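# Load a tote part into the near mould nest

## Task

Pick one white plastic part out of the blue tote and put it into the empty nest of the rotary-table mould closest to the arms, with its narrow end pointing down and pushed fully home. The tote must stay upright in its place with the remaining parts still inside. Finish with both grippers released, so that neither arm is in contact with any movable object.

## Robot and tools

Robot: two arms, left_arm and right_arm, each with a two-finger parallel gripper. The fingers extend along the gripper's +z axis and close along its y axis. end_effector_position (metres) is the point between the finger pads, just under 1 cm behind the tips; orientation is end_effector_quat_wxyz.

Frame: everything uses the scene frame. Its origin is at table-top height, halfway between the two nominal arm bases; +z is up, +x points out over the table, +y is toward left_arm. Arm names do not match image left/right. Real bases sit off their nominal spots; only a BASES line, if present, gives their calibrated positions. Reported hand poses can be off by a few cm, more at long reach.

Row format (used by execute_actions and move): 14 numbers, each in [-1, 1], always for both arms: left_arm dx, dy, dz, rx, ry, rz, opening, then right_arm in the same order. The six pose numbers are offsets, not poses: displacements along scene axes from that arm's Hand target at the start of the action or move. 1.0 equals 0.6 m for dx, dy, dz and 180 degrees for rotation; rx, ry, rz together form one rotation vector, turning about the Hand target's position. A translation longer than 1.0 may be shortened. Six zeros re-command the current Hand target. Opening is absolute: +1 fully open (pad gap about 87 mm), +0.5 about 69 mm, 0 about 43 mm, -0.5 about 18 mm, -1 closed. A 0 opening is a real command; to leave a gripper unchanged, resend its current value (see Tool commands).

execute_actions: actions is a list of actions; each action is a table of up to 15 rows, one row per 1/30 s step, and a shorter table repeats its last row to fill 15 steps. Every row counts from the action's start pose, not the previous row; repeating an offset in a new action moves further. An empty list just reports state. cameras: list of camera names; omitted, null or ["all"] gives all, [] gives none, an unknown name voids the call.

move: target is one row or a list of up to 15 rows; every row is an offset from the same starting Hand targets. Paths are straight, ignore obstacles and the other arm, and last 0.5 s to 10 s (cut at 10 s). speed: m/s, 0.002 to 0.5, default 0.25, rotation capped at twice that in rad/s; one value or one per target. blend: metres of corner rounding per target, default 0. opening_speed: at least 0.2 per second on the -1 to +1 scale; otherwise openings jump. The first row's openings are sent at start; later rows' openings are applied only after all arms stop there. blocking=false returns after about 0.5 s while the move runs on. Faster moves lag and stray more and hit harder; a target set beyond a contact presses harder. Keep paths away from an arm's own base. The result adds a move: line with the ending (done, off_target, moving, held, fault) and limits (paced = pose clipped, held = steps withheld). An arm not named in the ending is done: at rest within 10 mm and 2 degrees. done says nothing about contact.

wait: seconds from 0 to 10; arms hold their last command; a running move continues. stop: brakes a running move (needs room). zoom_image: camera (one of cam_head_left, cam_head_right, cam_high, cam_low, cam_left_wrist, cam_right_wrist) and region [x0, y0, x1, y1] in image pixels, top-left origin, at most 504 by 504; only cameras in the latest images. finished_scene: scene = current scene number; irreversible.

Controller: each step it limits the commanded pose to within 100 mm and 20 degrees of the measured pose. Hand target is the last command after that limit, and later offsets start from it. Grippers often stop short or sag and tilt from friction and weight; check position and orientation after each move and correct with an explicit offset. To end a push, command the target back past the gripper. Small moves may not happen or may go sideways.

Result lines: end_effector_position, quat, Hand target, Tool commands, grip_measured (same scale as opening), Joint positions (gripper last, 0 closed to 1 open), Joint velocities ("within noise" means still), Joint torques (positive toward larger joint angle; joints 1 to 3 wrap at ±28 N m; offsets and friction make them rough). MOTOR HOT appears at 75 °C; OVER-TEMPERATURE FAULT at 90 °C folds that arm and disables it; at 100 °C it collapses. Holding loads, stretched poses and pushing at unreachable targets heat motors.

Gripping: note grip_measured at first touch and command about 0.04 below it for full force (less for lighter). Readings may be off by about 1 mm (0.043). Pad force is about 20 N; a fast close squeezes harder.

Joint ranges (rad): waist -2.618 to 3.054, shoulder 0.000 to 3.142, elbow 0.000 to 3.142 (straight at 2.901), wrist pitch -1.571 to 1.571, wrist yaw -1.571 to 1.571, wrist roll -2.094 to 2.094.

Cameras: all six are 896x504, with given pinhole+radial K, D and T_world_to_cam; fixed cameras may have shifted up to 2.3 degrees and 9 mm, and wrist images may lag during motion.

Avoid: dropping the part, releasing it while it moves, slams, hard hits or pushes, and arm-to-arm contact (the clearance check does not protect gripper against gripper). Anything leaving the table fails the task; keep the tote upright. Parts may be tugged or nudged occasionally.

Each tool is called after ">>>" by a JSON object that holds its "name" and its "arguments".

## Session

>>> {"name": "execute_actions", "arguments": {"actions": []}}

Scene clock: 0.00 s.
left_arm: end_effector_position=(+0.0654, +0.1408, +0.2191) grip_measured=+1.000 end_effector_quat_wxyz=(+0.104, +0.291, +0.951, -0.007) | right_arm: end_effector_position=(+0.1959, -0.1785, +0.2076) grip_measured=+0.985 end_effector_quat_wxyz=(-0.068, +0.964, -0.251, -0.061)
Joint positions: left_arm=[-1.358 1.263 1.325 -1.52 -0.176 -0.766 1] | right_arm=[0.771 1.571 1.516 -1.467 -0.177 -1.88 0.993]
Joint velocities: within noise
Joint torques (N m): no reading
Motor temperatures (°C): left_arm=[29 31 34 28 27 29 28] | right_arm=[30 40 33 28 27 28 31]
Heat: left arm: 34 °C; right arm: 40 °C.
Hand target: left_arm +0.0659, +0.1398, +0.2209; +0.107, +0.291, +0.951, -0.011 | right_arm +0.1968, -0.1774, +0.2119; -0.075, +0.964, -0.250, -0.058
Tool commands: left_gripper/opening=+1.0 right_gripper/opening=+1.0
camera_calibration:
cam_left_wrist: T_world_to_cam=[[-0.5517, -0.833166, -0.0382358, 0.158456], [-0.663127, 0.410378, 0.625981, -0.129835], [-0.505855, 0.370709, -0.7789, 0.286384], [0, 0, 0, 1]] pos_world=[0.146192, 0.0791363, 0.310397]
cam_right_wrist: T_world_to_cam=[[0.487418, 0.865487, 0.11557, 0.0310033], [0.632847, -0.441351, 0.636172, -0.309469], [0.601606, -0.236943, -0.762843, 0.139822], [0, 0, 0, 1]] pos_world=[0.0966168, -0.130287, 0.299954]

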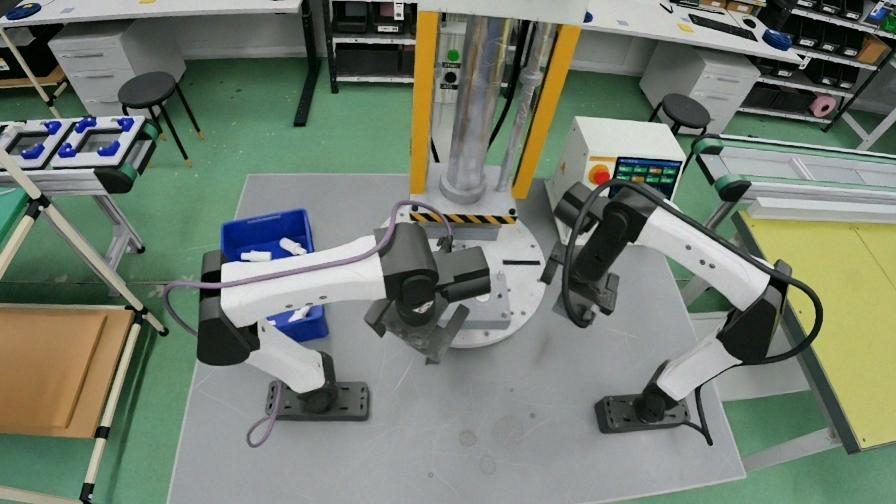

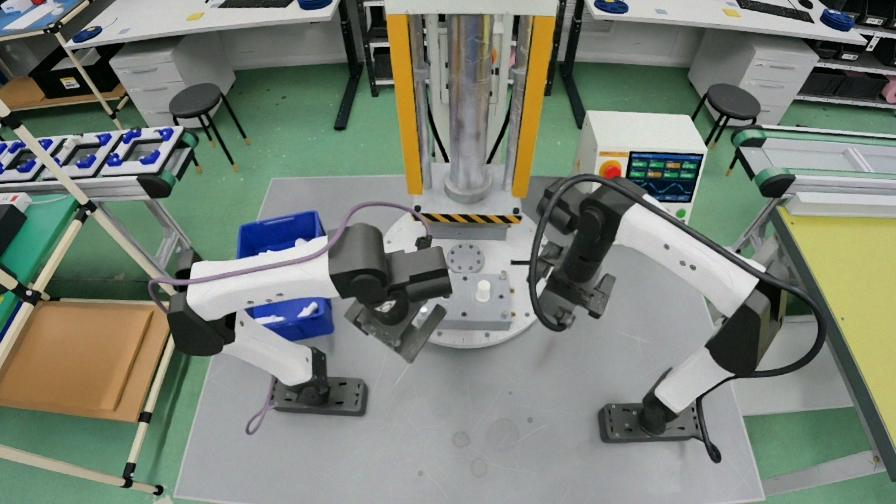

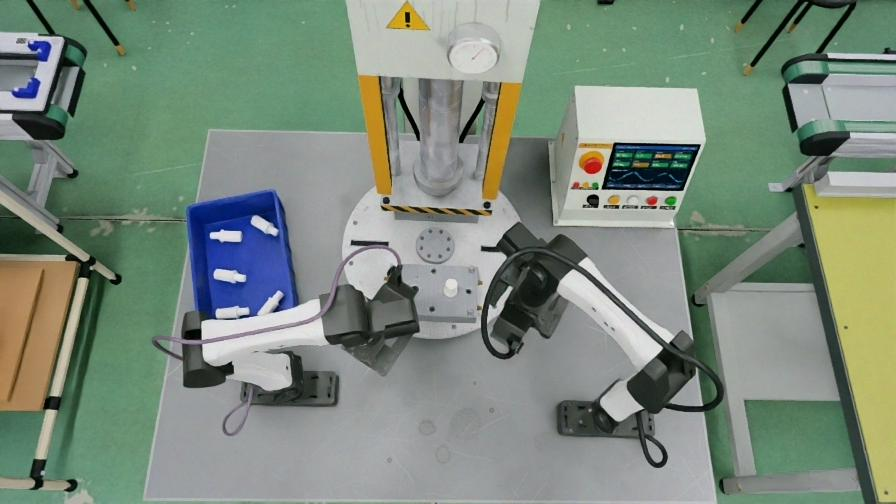

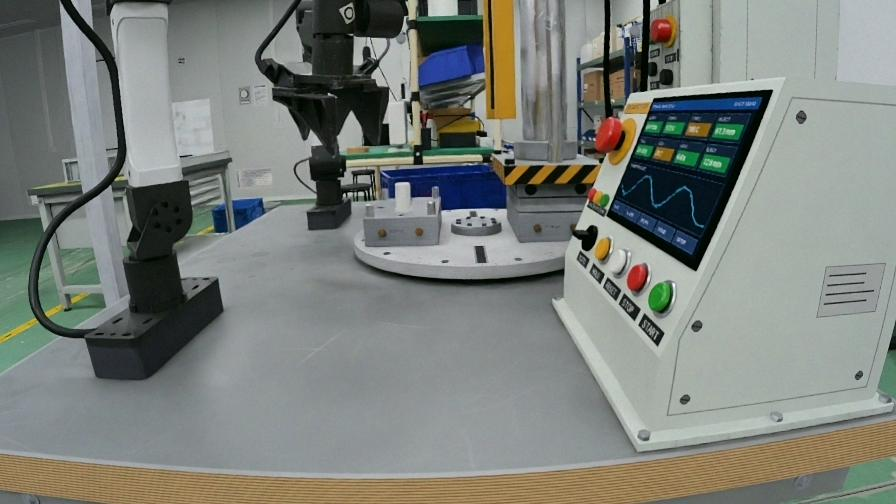

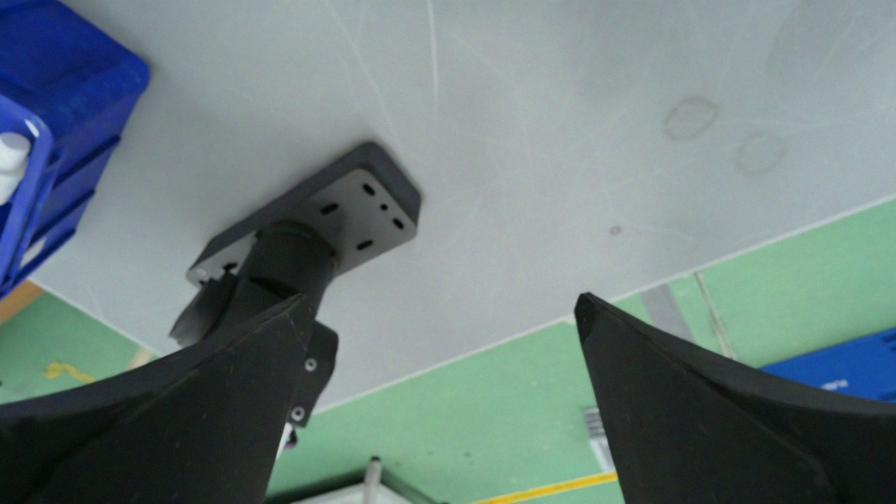

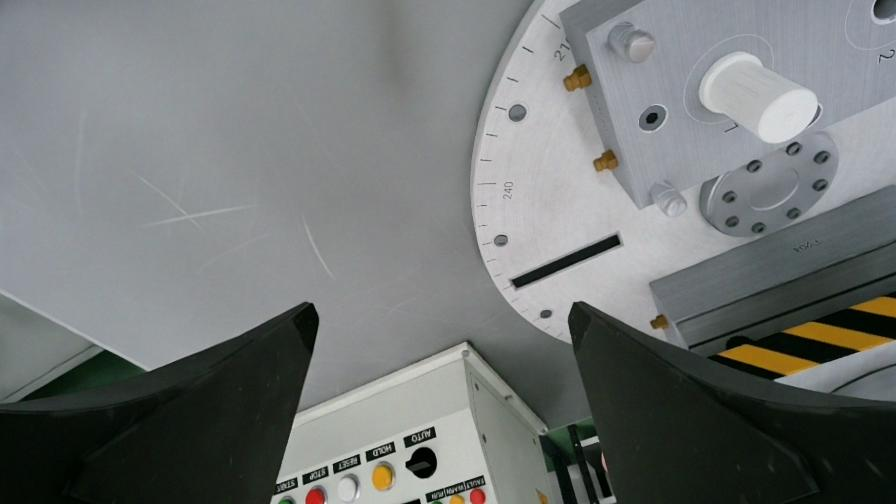

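>>> {"name": "zoom_image", "arguments": {"camera": "cam_high", "region": [180, 185, 310, 325]}}

>>> {"name": "zoom_image", "arguments": {"camera": "cam_high", "region": [380, 230, 520, 345]}}

Scaled by 3.600 from the camera's 896x504 image, which has a finer 1280x720 frame.

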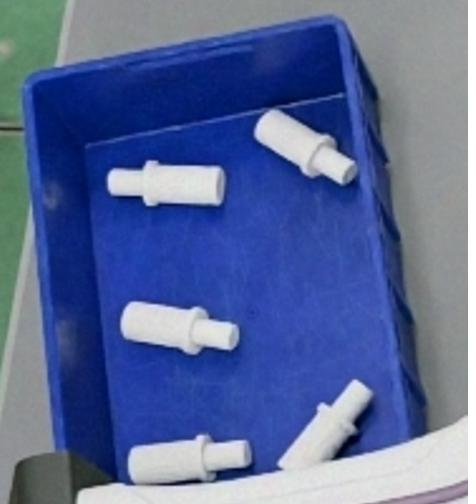

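Scaled by 3.600 from the camera's 896x504 image, which has a finer 1280x720 frame.

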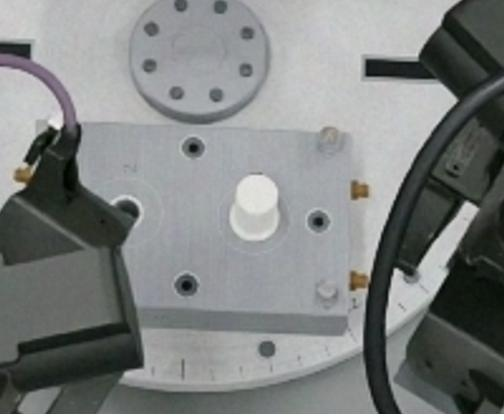

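>>> {"name": "move", "arguments": {"target": [[0.0,0,0,0,0,0,1,0,-0.25,0.05,0,0,0,1],[0.15,-0.15,0.13,-0.138,-0.416,0.149,1,0,-0.25,0.05,0,0,0,1],[0.27,-0.153,0.0,-0.138,-0.416,0.149,1,0,-0.25,0.05,0,0,0,1]], "speed": 0.2, "blend": [0,0.03,0], "cameras": ["cam_high","cam_low","cam_left_wrist"]}}

Scene clock: 75.83 s.
left_arm: end_effector_position=(+0.2251, +0.0512, +0.2226) grip_measured=+1.000 end_effector_quat_wxyz=(+0.707, -0.025, +0.707, +0.031) | right_arm: end_effector_position=(+0.2012, -0.3230, +0.2421) grip_measured=+0.985 end_effector_quat_wxyz=(-0.059, +0.935, -0.348, +0.038)
Joint positions: left_arm=[-1.478 1.749 1.215 -1.422 -1.571 -1.948 1] | right_arm=[0.361 1.258 1.37 -1.549 -0.042 -2.088 0.993]
Joint velocities: within noise
Joint torques (N m): left_arm=[1.1 -5.39 6.58 -0.11 -0.63 -0.07] | right_arm=[-0.58 -3.58 4.72 0.41 0.05 -0.12]
Motor temperatures (°C): left_arm=[29 32 39 28 27 29 28] | right_arm=[30 44 37 28 27 28 31]
Heat: left arm: 39 °C; right arm: 44 °C.
Hand target: left_arm +0.2279, +0.0481, +0.2209; +0.708, -0.001, +0.707, +0.000 | right_arm +0.1968, -0.3274, +0.2420; -0.075, +0.963, -0.250, -0.057
Off the commanded pose: left_arm 0.005 m, 5 deg | right_arm 0.006 m, 16 deg.
joint sent to its limit (left arm) — joint 5 (wrist yaw), lower limit. The joint targets are off in orientation, not in position.
joint sent to its limit (right arm) — joint 4 (wrist pitch), lower limit; joint 6 (wrist roll), lower limit. The joint targets are off in orientation, not in position.
move: off_target (left_arm, right_arm)
camera_calibration:
cam_left_wrist: T_world_to_cam=[[0.0728319, -0.997342, -0.00200215, 0.0317849], [-0.768852, -0.0548673, -0.637068, 0.339386], [0.635265, 0.0479383, -0.770805, 0.160993], [0, 0, 0, 1]] pos_world=[0.15635, 0.0426039, 0.34037]
Images, in order (width x height): cam_high 896x504, cam_low 896x504, cam_left_wrist 896x504.

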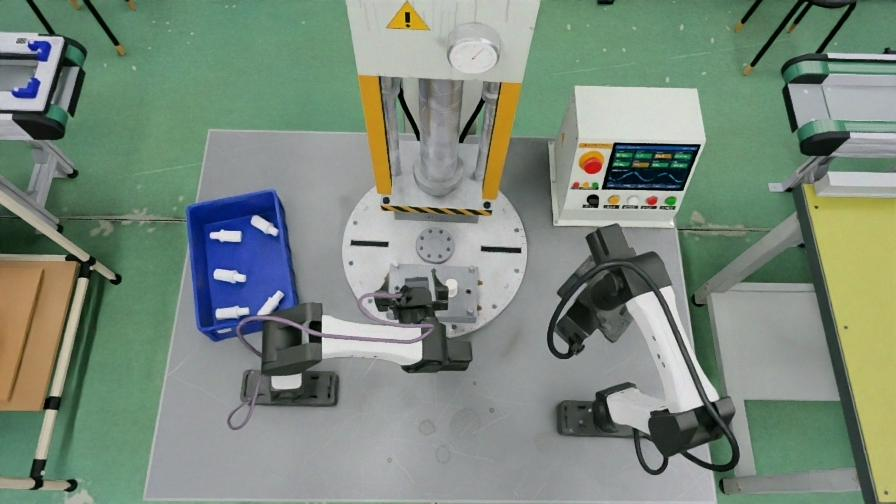

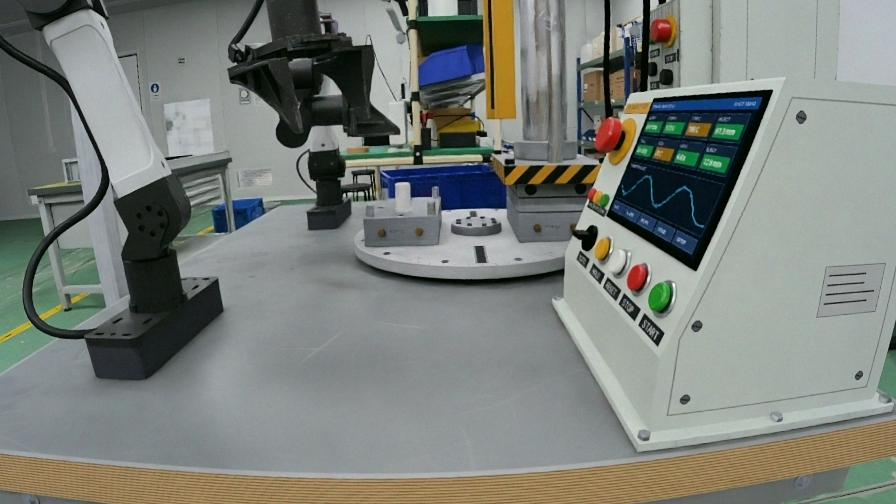

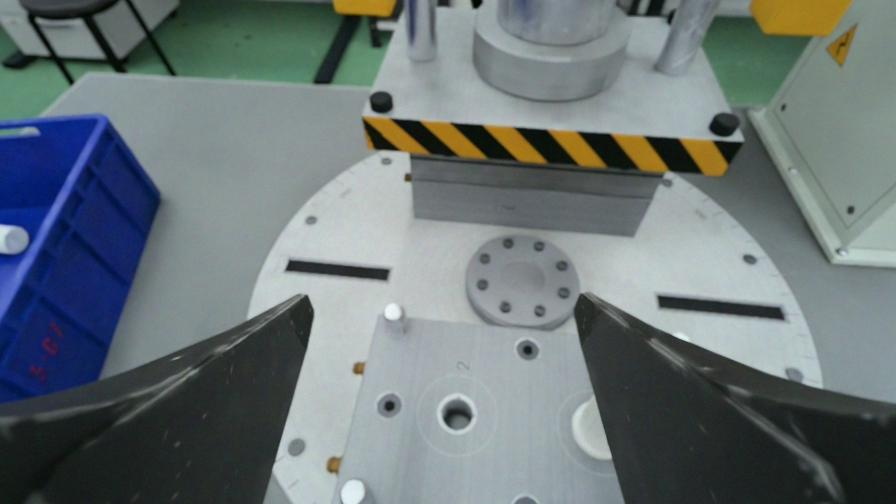

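>>> {"name": "move", "arguments": {"target": [[-0.08,-0.08,0.13,0,0,-0.25,1,0,0,0,0,0,0,1],[0.0,0.0,0.0,0,0,-0.028,1,0,0,0,0,0,0,1],[0.0,0.0,-0.1,0,0,-0.028,1,0,0,0,0,0,0,1]], "speed": 0.2, "cameras": ["cam_high","cam_low","cam_left_wrist"]}}

Scene clock: 103.73 s.
left_arm: end_effector_position=(+0.2247, +0.0484, +0.1646) grip_measured=+1.000 end_effector_quat_wxyz=(+0.708, -0.025, +0.705, +0.028) | right_arm: end_effector_position=(+0.2012, -0.3230, +0.2421) grip_measured=+0.985 end_effector_quat_wxyz=(-0.059, +0.935, -0.348, +0.038)
Joint positions: left_arm=[-1.48 1.88 1.11 -1.306 -1.577 -2.072 1] | right_arm=[0.361 1.258 1.37 -1.549 -0.042 -2.088 0.993]
Joint velocities: within noise
Joint torques (N m): left_arm=[1.29 -5.89 5.29 -0.28 -0.54 -0.08] | right_arm=[-0.61 -3.43 4.77 0.43 0.02 -0.07]
Motor temperatures (°C): left_arm=[29 33 38 28 28 29 28] | right_arm=[29 42 37 28 27 28 31]
Heat: left arm: 38 °C; right arm: 42 °C.
Hand target: left_arm +0.2279, +0.0480, +0.1609; +0.707, +0.030, +0.706, -0.031 | right_arm +0.1968, -0.3274, +0.2420; -0.075, +0.963, -0.250, -0.057
Off the commanded pose: left_arm 0.005 m, 9 deg | right_arm 0.006 m, 16 deg.
joint sent to its limit (left arm) — joint 5 (wrist yaw), lower limit; joint 6 (wrist roll), lower limit. The joint targets are off in orientation, not in position.
joint sent to its limit (right arm) — joint 4 (wrist pitch), lower limit; joint 6 (wrist roll), lower limit. The joint targets are off in orientation, not in position.
move: off_target (left_arm, right_arm); limits=paced
camera_calibration:
cam_left_wrist: T_world_to_cam=[[0.0675383, -0.997714, 0.00215123, 0.0293944], [-0.765966, -0.0532319, -0.640673, 0.301922], [0.639324, 0.0416222, -0.767811, 0.115576], [0, 0, 0, 1]] pos_world=[0.155386, 0.0405886, 0.28211]
Images, in order (width x height): cam_high 896x504, cam_low 896x504, cam_left_wrist 896x504.

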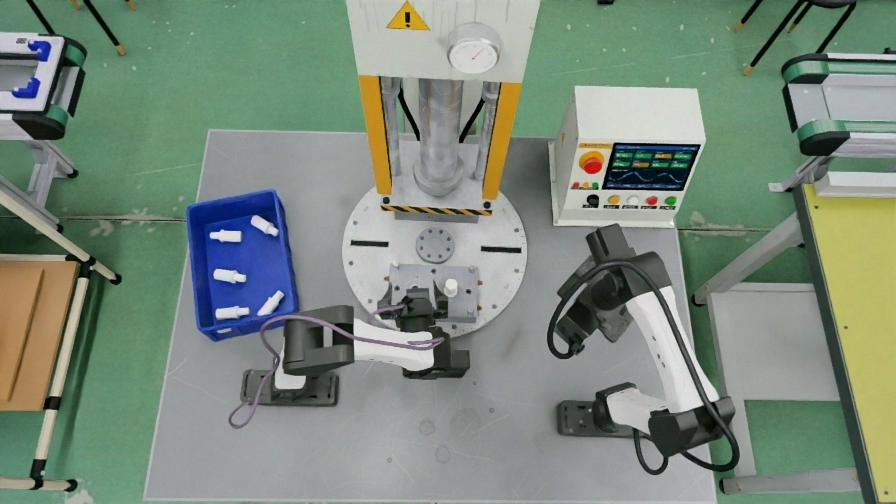

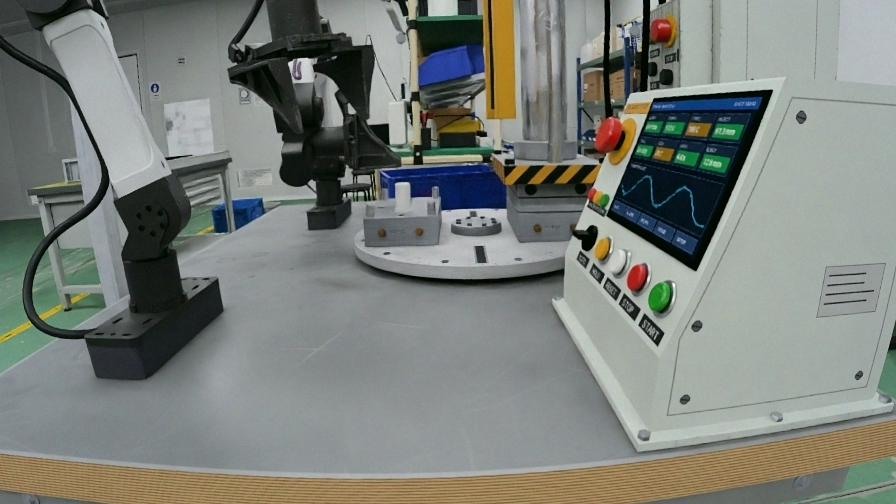

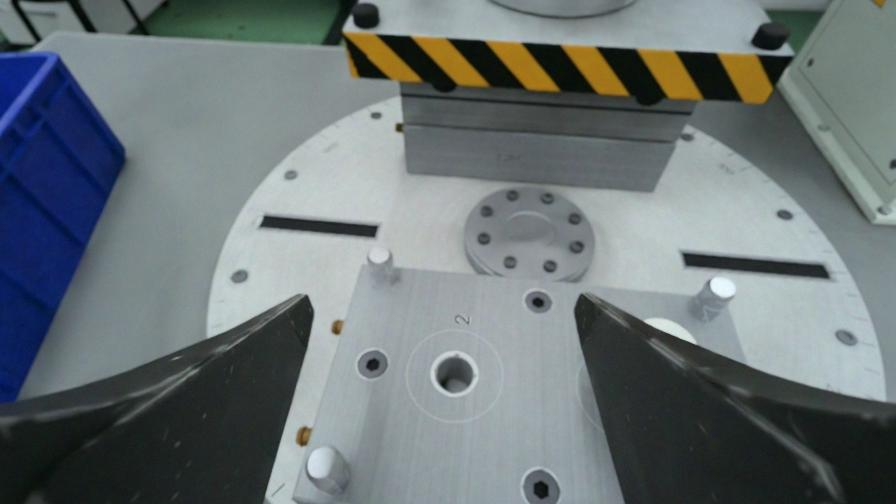

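>>> {"name": "move", "arguments": {"target": [[-0.08,0.0,0.16,0,0,0,1,0,0,0,0,0,0,1],[-0.27,0.153,0.14,0.138,0.416,-0.149,1,0,0,0,0,0,0,1]], "speed": 0.25, "blend": 0.03, "cameras": ["cam_high"]}}

Scene clock: 129.90 s.
left_arm: end_effector_position=(+0.0659, +0.1410, +0.2413) grip_measured=+1.000 end_effector_quat_wxyz=(+0.099, +0.294, +0.949, -0.051) | right_arm: end_effector_position=(+0.2012, -0.3230, +0.2421) grip_measured=+0.985 end_effector_quat_wxyz=(-0.059, +0.935, -0.348, +0.038)
Joint positions: left_arm=[-1.305 1.226 1.392 -1.545 -0.114 -0.705 1] | right_arm=[0.361 1.258 1.37 -1.549 -0.042 -2.088 0.993]
Joint velocities: within noise
Joint torques (N m): left_arm=[1.39 -1.94 9.14 0.55 0.13 0.11] | right_arm=[-0.59 -3.43 4.77 0.42 0.06 -0.09]
Motor temperatures (°C): left_arm=[29 34 38 28 28 29 28] | right_arm=[29 41 37 28 27 28 31]
Heat: left arm: 38 °C; right arm: 41 °C.
Hand target: left_arm +0.0659, +0.1398, +0.2449; +0.094, +0.295, +0.949, -0.053 | right_arm +0.1968, -0.3274, +0.2420; -0.075, +0.963, -0.250, -0.057
Off the commanded pose: left_arm 0.004 m, 1 deg | right_arm 0.006 m, 16 deg.
joint sent to its limit (right arm) — joint 4 (wrist pitch), lower limit; joint 6 (wrist roll), lower limit. The joint targets are off in orientation, not in position.
move: off_target (right_arm)
Images, in order (width x height): cam_high 896x504.

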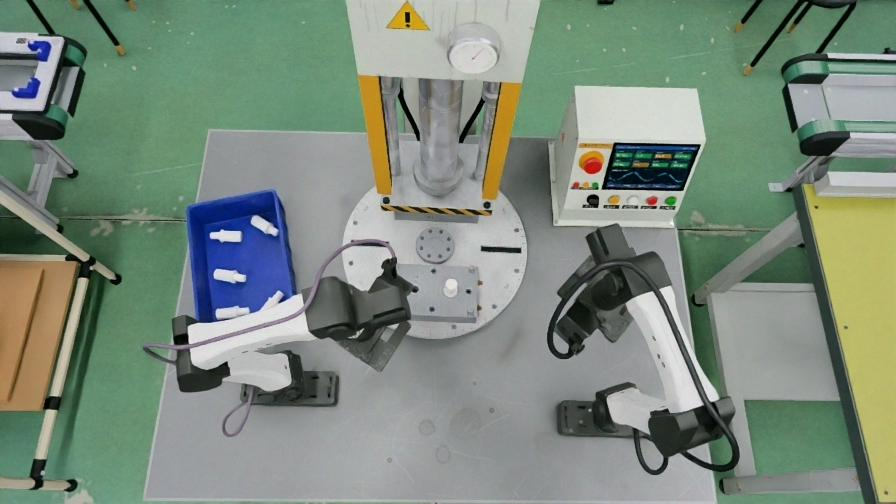

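>>> {"name": "move", "arguments": {"target": [[0.282,0.175,0.042,0.021,0.069,0.330,0.3,0,0,0,0,0,0,1],[0.368,0.579,-0.075,-0.015,0.080,0.634,0.3,0,0,0,0,0,0,1]], "speed": 0.3, "blend": 0.04, "cameras": ["cam_high","cam_left_wrist"]}}

Scene clock: 144.07 s.
left_arm: end_effector_position=(+0.2811, +0.4802, +0.2007) grip_measured=+0.300 end_effector_quat_wxyz=(-0.008, -0.639, +0.769, -0.005) | right_arm: end_effector_position=(+0.2012, -0.3230, +0.2421) grip_measured=+0.985 end_effector_quat_wxyz=(-0.059, +0.935, -0.348, +0.038)
Joint positions: left_arm=[0.683 1.833 1.785 -1.54 0.01 -0.716 0.65] | right_arm=[0.361 1.258 1.37 -1.549 -0.042 -2.088 0.993]
Joint velocities: within noise
Joint torques (N m): left_arm=[0.87 -6.32 9.31 0.42 -0.05 -0.09] | right_arm=[-0.64 -3.54 4.85 0.4 0.02 -0.08]
Motor temperatures (°C): left_arm=[29 33 40 28 28 29 28] | right_arm=[29 41 37 28 27 28 31]
Heat: left arm: 40 °C; right arm: 41 °C.
Hand target: left_arm +0.2867, +0.4873, +0.1998; +0.000, -0.644, +0.765, +0.000 | right_arm +0.1968, -0.3274, +0.2420; -0.075, +0.963, -0.250, -0.057
Off the commanded pose: left_arm 0.009 m, 1 deg | right_arm 0.006 m, 16 deg.
joint sent to its limit (right arm) — joint 4 (wrist pitch), lower limit; joint 6 (wrist roll), lower limit. The joint targets are off in orientation, not in position.
move: off_target (right_arm)
camera_calibration:
cam_left_wrist: T_world_to_cam=[[0.984322, -0.176327, 0.00434224, -0.19617], [-0.113034, -0.611717, 0.78296, 0.190128], [-0.135401, -0.771175, -0.622057, 0.668018], [0, 0, 0, 1]] pos_world=[0.305035, 0.596874, 0.267535]
Images, in order (width x height): cam_high 896x504, cam_left_wrist 896x504.

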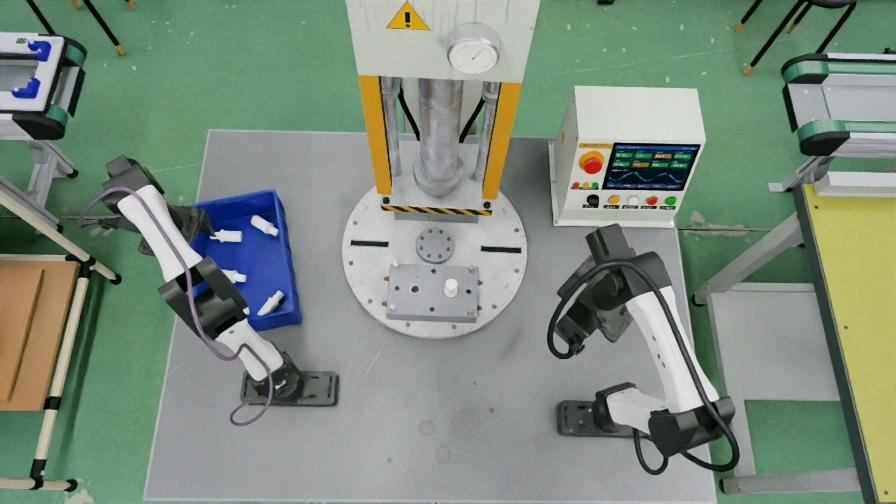

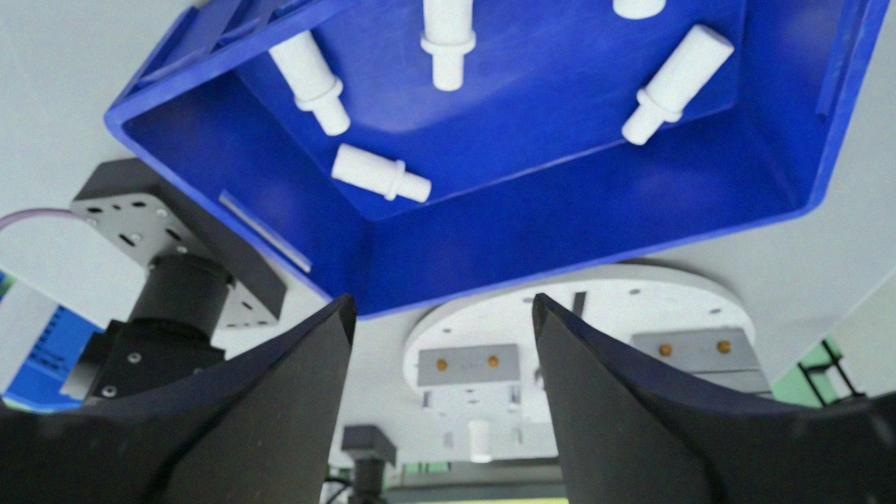

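>>> {"name": "move", "arguments": {"target": [[0.0,0.025,-0.12,0,0,0,0.3,0,0,0,0,0,0,1],[0.0,0.025,-0.23,0,0,0,0.3,0,0,0,0,0,0,1]], "speed": 0.12, "blend": 0.02, "cameras": ["cam_left_wrist"]}}

Scene clock: 155.90 s.
left_arm: end_effector_position=(+0.2852, +0.4947, +0.0734) grip_measured=+0.300 end_effector_quat_wxyz=(-0.005, -0.644, +0.765, -0.006) | right_arm: end_effector_position=(+0.2012, -0.3230, +0.2421) grip_measured=+0.985 end_effector_quat_wxyz=(-0.059, +0.935, -0.348, +0.038)
Joint positions: left_arm=[0.71 1.9 1.363 -1.044 0.011 -0.701 0.65] | right_arm=[0.361 1.258 1.37 -1.549 -0.042 -2.088 0.993]
Joint velocities: within noise
Joint torques (N m): left_arm=[1.36 -6.35 5.93 0.76 -0.07 0.11] | right_arm=[-0.65 -3.48 4.74 0.43 0.06 -0.11]
Motor temperatures (°C): left_arm=[29 34 41 28 28 29 28] | right_arm=[29 41 37 28 27 28 31]
Heat: left arm: 41 °C; right arm: 41 °C.
Hand target: left_arm +0.2866, +0.5023, +0.0618; +0.000, -0.644, +0.765, +0.000 | right_arm +0.1968, -0.3274, +0.2420; -0.075, +0.963, -0.250, -0.057
Off the commanded pose: left_arm 0.014 m, 1 deg | right_arm 0.006 m, 16 deg.
joint sent to its limit (right arm) — joint 4 (wrist pitch), lower limit; joint 6 (wrist roll), lower limit. The joint targets are off in orientation, not in position.
move: off_target (left_arm, right_arm)
camera_calibration:
cam_left_wrist: T_world_to_cam=[[0.986302, -0.164678, 0.00946943, -0.203883], [-0.11023, -0.615317, 0.780534, 0.300274], [-0.12271, -0.770886, -0.625041, 0.597031], [0, 0, 0, 1]] pos_world=[0.307451, 0.611432, 0.140725]
Images, in order (width x height): cam_left_wrist 896x504.

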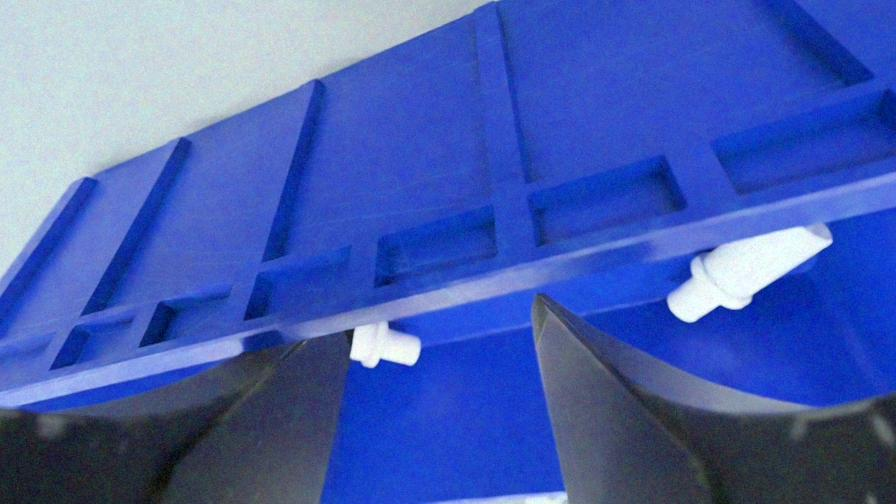

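>>> {"name": "move", "arguments": {"target": [[0.0,-0.02,0.17,0,0,0,0.3,0,0,0,0,0,0,1],[0.0,-0.01,0.12,0.164,-0.029,0,0.3,0,0,0,0,0,0,1]], "speed": 0.2, "blend": 0.02, "cameras": ["cam_left_wrist"]}}

Scene clock: 261.50 s.
left_arm: end_effector_position=(+0.2863, +0.4957, +0.1285) grip_measured=+0.300 end_effector_quat_wxyz=(+0.182, -0.620, +0.745, +0.163) | right_arm: end_effector_position=(+0.2012, -0.3230, +0.2421) grip_measured=+0.985 end_effector_quat_wxyz=(-0.059, +0.935, -0.348, +0.038)
Joint positions: left_arm=[0.496 1.549 1.162 -0.876 -0.393 -0.843 0.65] | right_arm=[0.361 1.258 1.37 -1.549 -0.042 -2.088 0.993]
Joint velocities: within noise
Joint torques (N m): left_arm=[0.16 -7.92 6.6 1 -0.38 -0.08] | right_arm=[-0.65 -3.47 4.77 0.41 0.04 -0.08]
Motor temperatures (°C): left_arm=[29 38 39 29 27 29 28] | right_arm=[29 40 37 28 27 28 31]
Heat: left arm: 39 °C; right arm: 40 °C.
Hand target: left_arm +0.2867, +0.4963, +0.1339; +0.198, -0.622, +0.739, +0.166 | right_arm +0.1968, -0.3274, +0.2420; -0.075, +0.963, -0.250, -0.057
Off the commanded pose: left_arm 0.005 m, 2 deg | right_arm 0.006 m, 16 deg.
joint sent to its limit (right arm) — joint 4 (wrist pitch), lower limit; joint 6 (wrist roll), lower limit. The joint targets are off in orientation, not in position.
move: off_target (right_arm)
camera_calibration:
cam_left_wrist: T_world_to_cam=[[0.984491, -0.175316, -0.00653665, -0.197424], [-0.15997, -0.912367, 0.376824, 0.47139], [-0.0720271, -0.369934, -0.926262, 0.457894], [0, 0, 0, 1]] pos_world=[0.302751, 0.56486, 0.245208]
Images, in order (width x height): cam_left_wrist 896x504.

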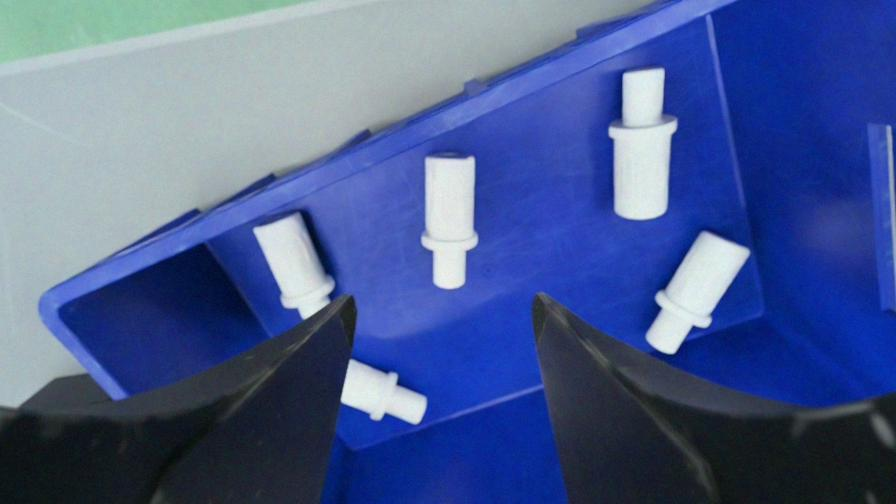

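>>> {"name": "move", "arguments": {"target": [[0.0,0.012,-0.156,0,0,0,0.3,0,0,0,0,0,0,1]], "speed": 0.1, "cameras": ["cam_left_wrist"]}}

Scene clock: 272.63 s.
left_arm: end_effector_position=(+0.2905, +0.5008, +0.0465) grip_measured=+0.300 end_effector_quat_wxyz=(+0.204, -0.622, +0.739, +0.160) | right_arm: end_effector_position=(+0.2012, -0.3230, +0.2421) grip_measured=+0.985 end_effector_quat_wxyz=(-0.059, +0.935, -0.348, +0.038)
Joint positions: left_arm=[0.503 1.636 0.896 -0.474 -0.394 -0.836 0.65] | right_arm=[0.361 1.258 1.37 -1.549 -0.042 -2.088 0.993]
Joint velocities: within noise
Joint torques (N m): left_arm=[1.39 -4.97 6.32 1.08 -0.25 0.09] | right_arm=[-0.65 -3.58 4.77 0.41 0.04 -0.11]
Motor temperatures (°C): left_arm=[29 37 39 29 28 29 28] | right_arm=[29 40 37 28 27 28 31]
Heat: left arm: 39 °C; right arm: 40 °C.
Hand target: left_arm +0.2867, +0.5035, +0.0404; +0.199, -0.621, +0.739, +0.166 | right_arm +0.1968, -0.3274, +0.2420; -0.075, +0.963, -0.250, -0.057
Off the commanded pose: left_arm 0.008 m, 1 deg | right_arm 0.006 m, 16 deg.
joint sent to its limit (right arm) — joint 4 (wrist pitch), lower limit; joint 6 (wrist roll), lower limit. The joint targets are off in orientation, not in position.
move: off_target (right_arm)
camera_calibration:
cam_left_wrist: T_world_to_cam=[[0.984411, -0.17369, 0.0277057, -0.203594], [-0.172374, -0.921387, 0.348329, 0.517045], [-0.0349736, -0.347674, -0.936963, 0.362729], [0, 0, 0, 1]] pos_world=[0.302231, 0.567148, 0.165402]
Images, in order (width x height): cam_left_wrist 896x504.

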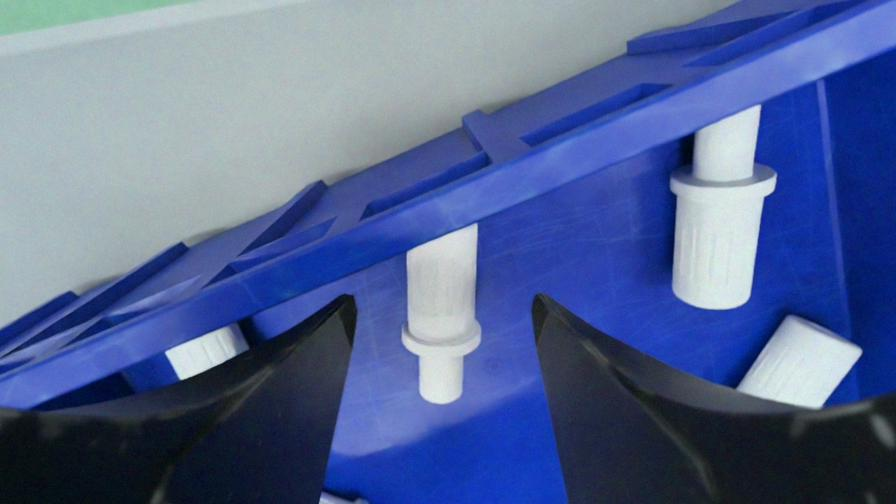

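>>> {"name": "move", "arguments": {"target": [[-0.003,0.0,-0.047,0,0,0,0.3,0,0,0,0,0,0,1]], "speed": 0.06, "cameras": ["cam_left_wrist"]}}

Scene clock: 278.20 s.
left_arm: end_effector_position=(+0.2900, +0.5005, +0.0205) grip_measured=+0.300 end_effector_quat_wxyz=(+0.206, -0.621, +0.739, +0.160) | right_arm: end_effector_position=(+0.2012, -0.3230, +0.2421) grip_measured=+0.985 end_effector_quat_wxyz=(-0.059, +0.935, -0.348, +0.038)
Joint positions: left_arm=[0.503 1.69 0.834 -0.355 -0.394 -0.834 0.65] | right_arm=[0.361 1.258 1.37 -1.549 -0.042 -2.088 0.993]
Joint velocities: within noise
Joint torques (N m): left_arm=[1.63 -4.67 5.61 1.18 -0.24 0.1] | right_arm=[-0.57 -3.54 4.71 0.46 0.03 -0.11]
Motor temperatures (°C): left_arm=[29 37 39 29 28 29 28] | right_arm=[29 40 37 28 27 28 31]
Heat: left arm: 39 °C; right arm: 40 °C.
Hand target: left_arm +0.2848, +0.5034, +0.0121; +0.198, -0.622, +0.739, +0.166 | right_arm +0.1968, -0.3274, +0.2420; -0.075, +0.963, -0.250, -0.057
Off the commanded pose: left_arm 0.010 m, 1 deg | right_arm 0.006 m, 16 deg.
joint sent to its limit (right arm) — joint 4 (wrist pitch), lower limit; joint 6 (wrist roll), lower limit. The joint targets are off in orientation, not in position.
move: off_target (right_arm)
camera_calibration:
cam_left_wrist: T_world_to_cam=[[0.983891, -0.176392, 0.0290634, -0.200932], [-0.17545, -0.921578, 0.346282, 0.526714], [-0.0342973, -0.345803, -0.93768, 0.337125], [0, 0, 0, 1]] pos_world=[0.301669, 0.566544, 0.139564]
Images, in order (width x height): cam_left_wrist 896x504.

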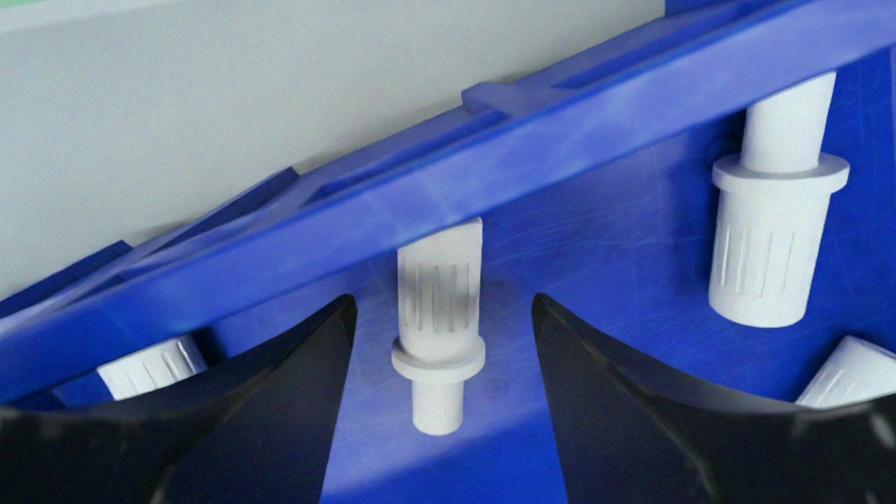

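>>> {"name": "move", "arguments": {"target": [[0.004,0.0,0,0,0,0,-0.5,0,0,0,0,0,0,1]], "opening_speed": 0.5, "cameras": ["cam_left_wrist"]}}

>>> {"name": "move", "arguments": {"target": [[0.0,-0.02,0.1,0,0,0,-0.5,0,0,0,0,0,0,1]], "speed": 0.1, "cameras": ["cam_left_wrist"]}}

Scene clock: 284.87 s.
left_arm: end_effector_position=(+0.2898, +0.5004, +0.0175) grip_measured=-0.267 end_effector_quat_wxyz=(+0.203, -0.621, +0.740, +0.160) | right_arm: end_effector_position=(+0.2012, -0.3230, +0.2421) grip_measured=+0.985 end_effector_quat_wxyz=(-0.059, +0.935, -0.348, +0.038)
Joint positions: left_arm=[0.503 1.701 0.834 -0.349 -0.394 -0.834 0.366] | right_arm=[0.361 1.258 1.37 -1.549 -0.042 -2.088 0.993]
Joint velocities: within noise
Joint torques (N m): left_arm=[1.33 -4.97 6.46 1.08 -0.26 0.06] | right_arm=[-0.59 -3.4 4.72 0.38 0.07 -0.1]
Motor temperatures (°C): left_arm=[29 37 39 29 28 29 28] | right_arm=[29 40 37 28 27 28 31]
Heat: left arm: 39 °C; right arm: 40 °C.
Hand target: left_arm +0.2873, +0.5034, +0.0121; +0.198, -0.622, +0.739, +0.166 | right_arm +0.1968, -0.3274, +0.2420; -0.075, +0.963, -0.250, -0.057
Off the commanded pose: left_arm 0.007 m, 1 deg | right_arm 0.006 m, 16 deg.
joint sent to its limit (right arm) — joint 4 (wrist pitch), lower limit; joint 6 (wrist roll), lower limit. The joint targets are off in orientation, not in position.
move: off_target (right_arm)
camera_calibration:
cam_left_wrist: T_world_to_cam=[[0.984034, -0.176316, 0.024273, -0.200711], [-0.173576, -0.920577, 0.34987, 0.526583], [-0.0393424, -0.348497, -0.936484, 0.336985], [0, 0, 0, 1]] pos_world=[0.302167, 0.56681, 0.136218]
Images, in order (width x height): cam_left_wrist 896x504.

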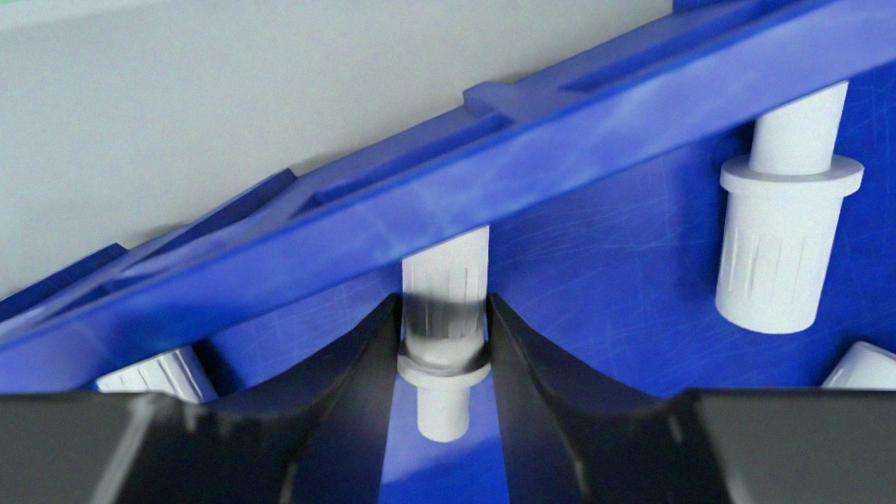

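Scene clock: 286.30 s.
left_arm: end_effector_position=(+0.2812, +0.4882, +0.0592) grip_measured=-0.267 end_effector_quat_wxyz=(+0.180, -0.620, +0.746, +0.163) | right_arm: end_effector_position=(+0.2012, -0.3230, +0.2421) grip_measured=+0.985 end_effector_quat_wxyz=(-0.059, +0.935, -0.348, +0.038)
Joint positions: left_arm=[0.481 1.602 0.929 -0.601 -0.398 -0.859 0.366] | right_arm=[0.361 1.258 1.37 -1.549 -0.042 -2.088 0.993]
Joint velocities: within noise
Joint torques (N m): left_arm=[0.09 -7.68 9.4 0.74 -0.35 -0.08] | right_arm=[-0.66 -3.54 4.88 0.42 0.08 -0.1]
Motor temperatures (°C): left_arm=[29 37 39 29 28 29 28] | right_arm=[29 40 37 28 27 28 31]
Heat: left arm: 39 °C; right arm: 40 °C.
Hand target: left_arm +0.2872, +0.4914, +0.0720; +0.198, -0.622, +0.739, +0.166 | right_arm +0.1968, -0.3274, +0.2420; -0.075, +0.963, -0.250, -0.057
Off the commanded pose: left_arm 0.015 m, 2 deg | right_arm 0.006 m, 16 deg.
joint sent to its limit (right arm) — joint 4 (wrist pitch), lower limit; joint 6 (wrist roll), lower limit. The joint targets are off in orientation, not in position.
move: off_target (left_arm, right_arm)
camera_calibration:
cam_left_wrist: T_world_to_cam=[[0.984508, -0.175047, -0.0101377, -0.194061], [-0.158203, -0.91173, 0.379105, 0.488839], [-0.0756041, -0.371628, -0.925298, 0.392272], [0, 0, 0, 1]] pos_world=[0.298048, 0.557498, 0.17568]
Images, in order (width x height): cam_left_wrist 896x504.

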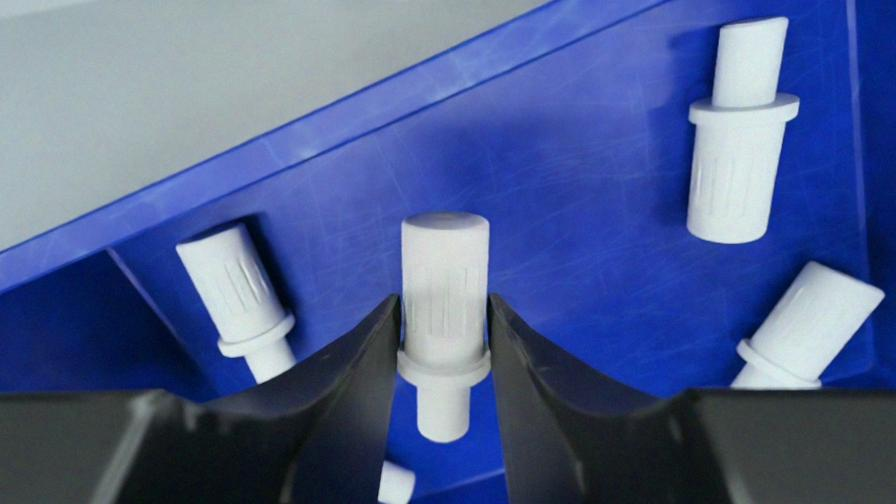

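>>> {"name": "move", "arguments": {"target": [[0.0,-0.077,0.1,0,0,-0.372,-0.5,0,0,0,0,0,0,1],[0.0,-0.077,-0.04,0,0,-0.372,-0.5,0,0,0,0,0,0,1]], "speed": [0.2,0.1], "cameras": ["cam_left_wrist","cam_high"]}}

Scene clock: 301.50 s.
left_arm: end_effector_position=(+0.2875, +0.4451, +0.0527) grip_measured=-0.267 end_effector_quat_wxyz=(+0.257, -0.112, +0.959, +0.034) | right_arm: end_effector_position=(+0.2012, -0.3230, +0.2421) grip_measured=+0.985 end_effector_quat_wxyz=(-0.059, +0.935, -0.348, +0.038)
Joint positions: left_arm=[0.515 1.418 0.696 -0.338 0.126 0.237 0.366] | right_arm=[0.361 1.258 1.37 -1.549 -0.042 -2.088 0.993]
Joint velocities: within noise
Joint torques (N m): left_arm=[1.42 -3.62 6.72 1.38 0.34 0.09] | right_arm=[-0.62 -3.45 4.78 0.41 0.04 -0.08]
Motor temperatures (°C): left_arm=[29 38 40 29 28 29 28] | right_arm=[29 40 37 28 27 28 31]
Heat: left arm: 40 °C; right arm: 40 °C.
Hand target: left_arm +0.2872, +0.4453, +0.0480; +0.257, -0.111, +0.960, +0.029 | right_arm +0.1968, -0.3274, +0.2420; -0.075, +0.963, -0.250, -0.057
Off the commanded pose: left_arm 0.005 m, 1 deg | right_arm 0.006 m, 16 deg.
joint sent to its limit (right arm) — joint 4 (wrist pitch), lower limit; joint 6 (wrist roll), lower limit. The joint targets are off in orientation, not in position.
move: off_target (right_arm)
camera_calibration:
cam_left_wrist: T_world_to_cam=[[0.234204, -0.972186, 0.00149153, 0.361974], [-0.911438, -0.219035, 0.348288, 0.362867], [-0.338274, -0.0829298, -0.937387, 0.318411], [0, 0, 0, 1]] pos_world=[0.353665, 0.457793, 0.171552]
Images, in order (width x height): cam_high 896x504, cam_left_wrist 896x504.

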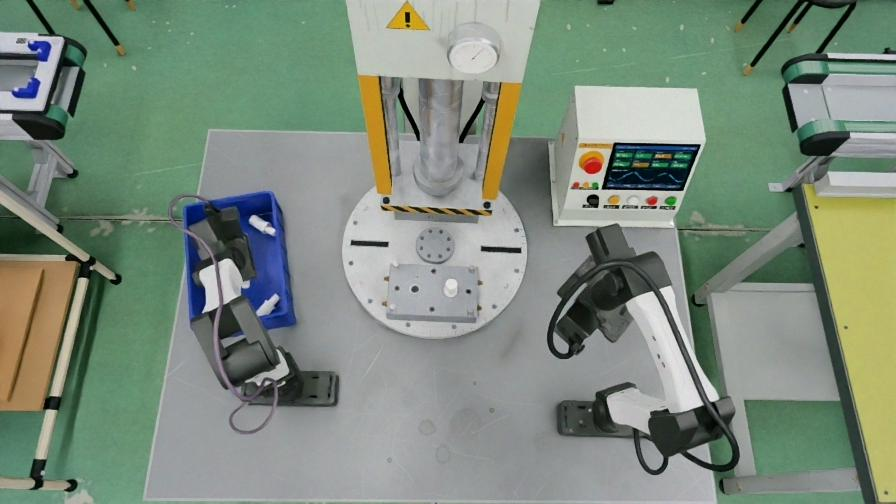

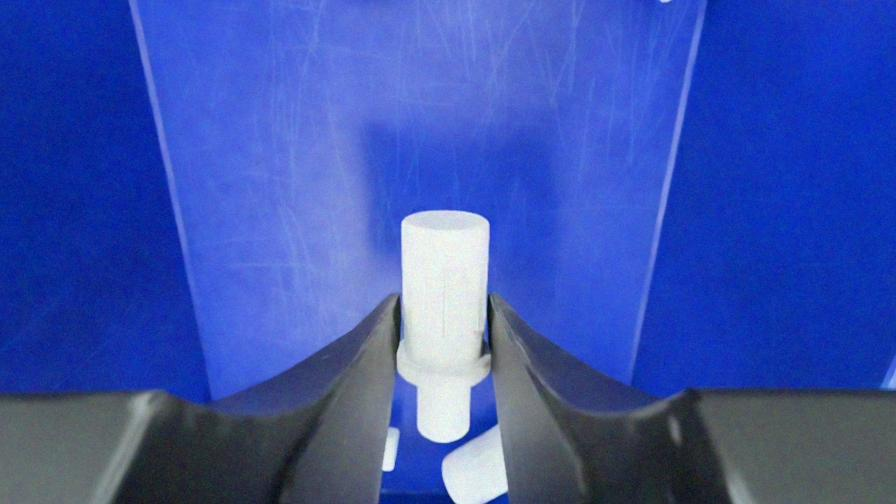

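>>> {"name": "move", "arguments": {"target": [[0.0,0.0,-0.059,0,0,0,-0.5,0,0,0,0,0,0,1]], "speed": 0.05, "cameras": ["cam_left_wrist"]}}

Scene clock: 310.37 s.
left_arm: end_effector_position=(+0.2894, +0.4460, +0.0187) grip_measured=-0.267 end_effector_quat_wxyz=(+0.260, -0.112, +0.959, +0.035) | right_arm: end_effector_position=(+0.2012, -0.3230, +0.2421) grip_measured=+0.985 end_effector_quat_wxyz=(-0.059, +0.935, -0.348, +0.038)
Joint positions: left_arm=[0.515 1.512 0.614 -0.157 0.127 0.237 0.366] | right_arm=[0.361 1.258 1.37 -1.549 -0.042 -2.088 0.993]
Joint velocities: within noise
Joint torques (N m): left_arm=[1.39 -3.74 5.91 1.42 0.33 0.09] | right_arm=[-0.68 -3.47 4.92 0.42 0.05 -0.08]
Motor temperatures (°C): left_arm=[29 37 40 30 28 29 29] | right_arm=[29 40 37 28 27 28 31]
Heat: left arm: 40 °C; right arm: 40 °C.
Hand target: left_arm +0.2872, +0.4453, +0.0126; +0.257, -0.111, +0.960, +0.029 | right_arm +0.1968, -0.3274, +0.2420; -0.075, +0.963, -0.250, -0.057
Off the commanded pose: left_arm 0.006 m, 1 deg | right_arm 0.006 m, 16 deg.
joint sent to its limit (right arm) — joint 4 (wrist pitch), lower limit; joint 6 (wrist roll), lower limit. The joint targets are off in orientation, not in position.
move: off_target (right_arm)
camera_calibration:
cam_left_wrist: T_world_to_cam=[[0.233834, -0.972276, 0.000725879, 0.362607], [-0.913249, -0.219382, 0.343289, 0.37742], [-0.333613, -0.0809357, -0.939229, 0.285005], [0, 0, 0, 1]] pos_world=[0.35497, 0.458421, 0.137858]
Images, in order (width x height): cam_left_wrist 896x504.

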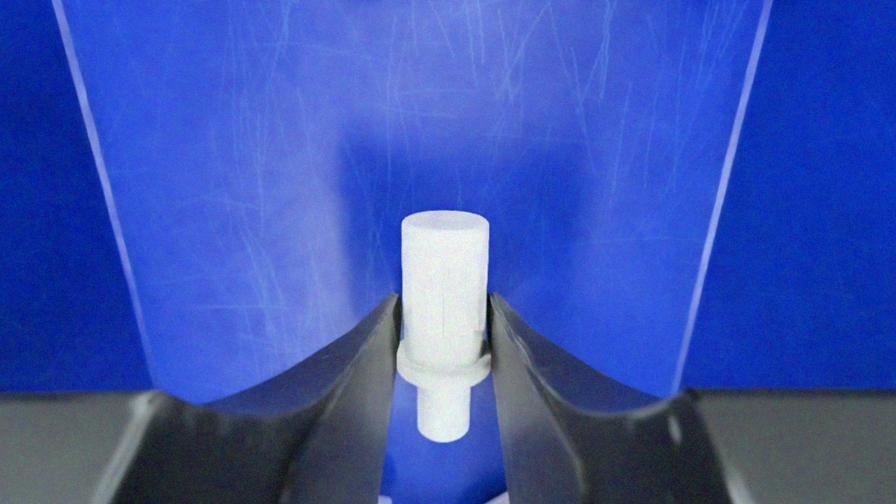

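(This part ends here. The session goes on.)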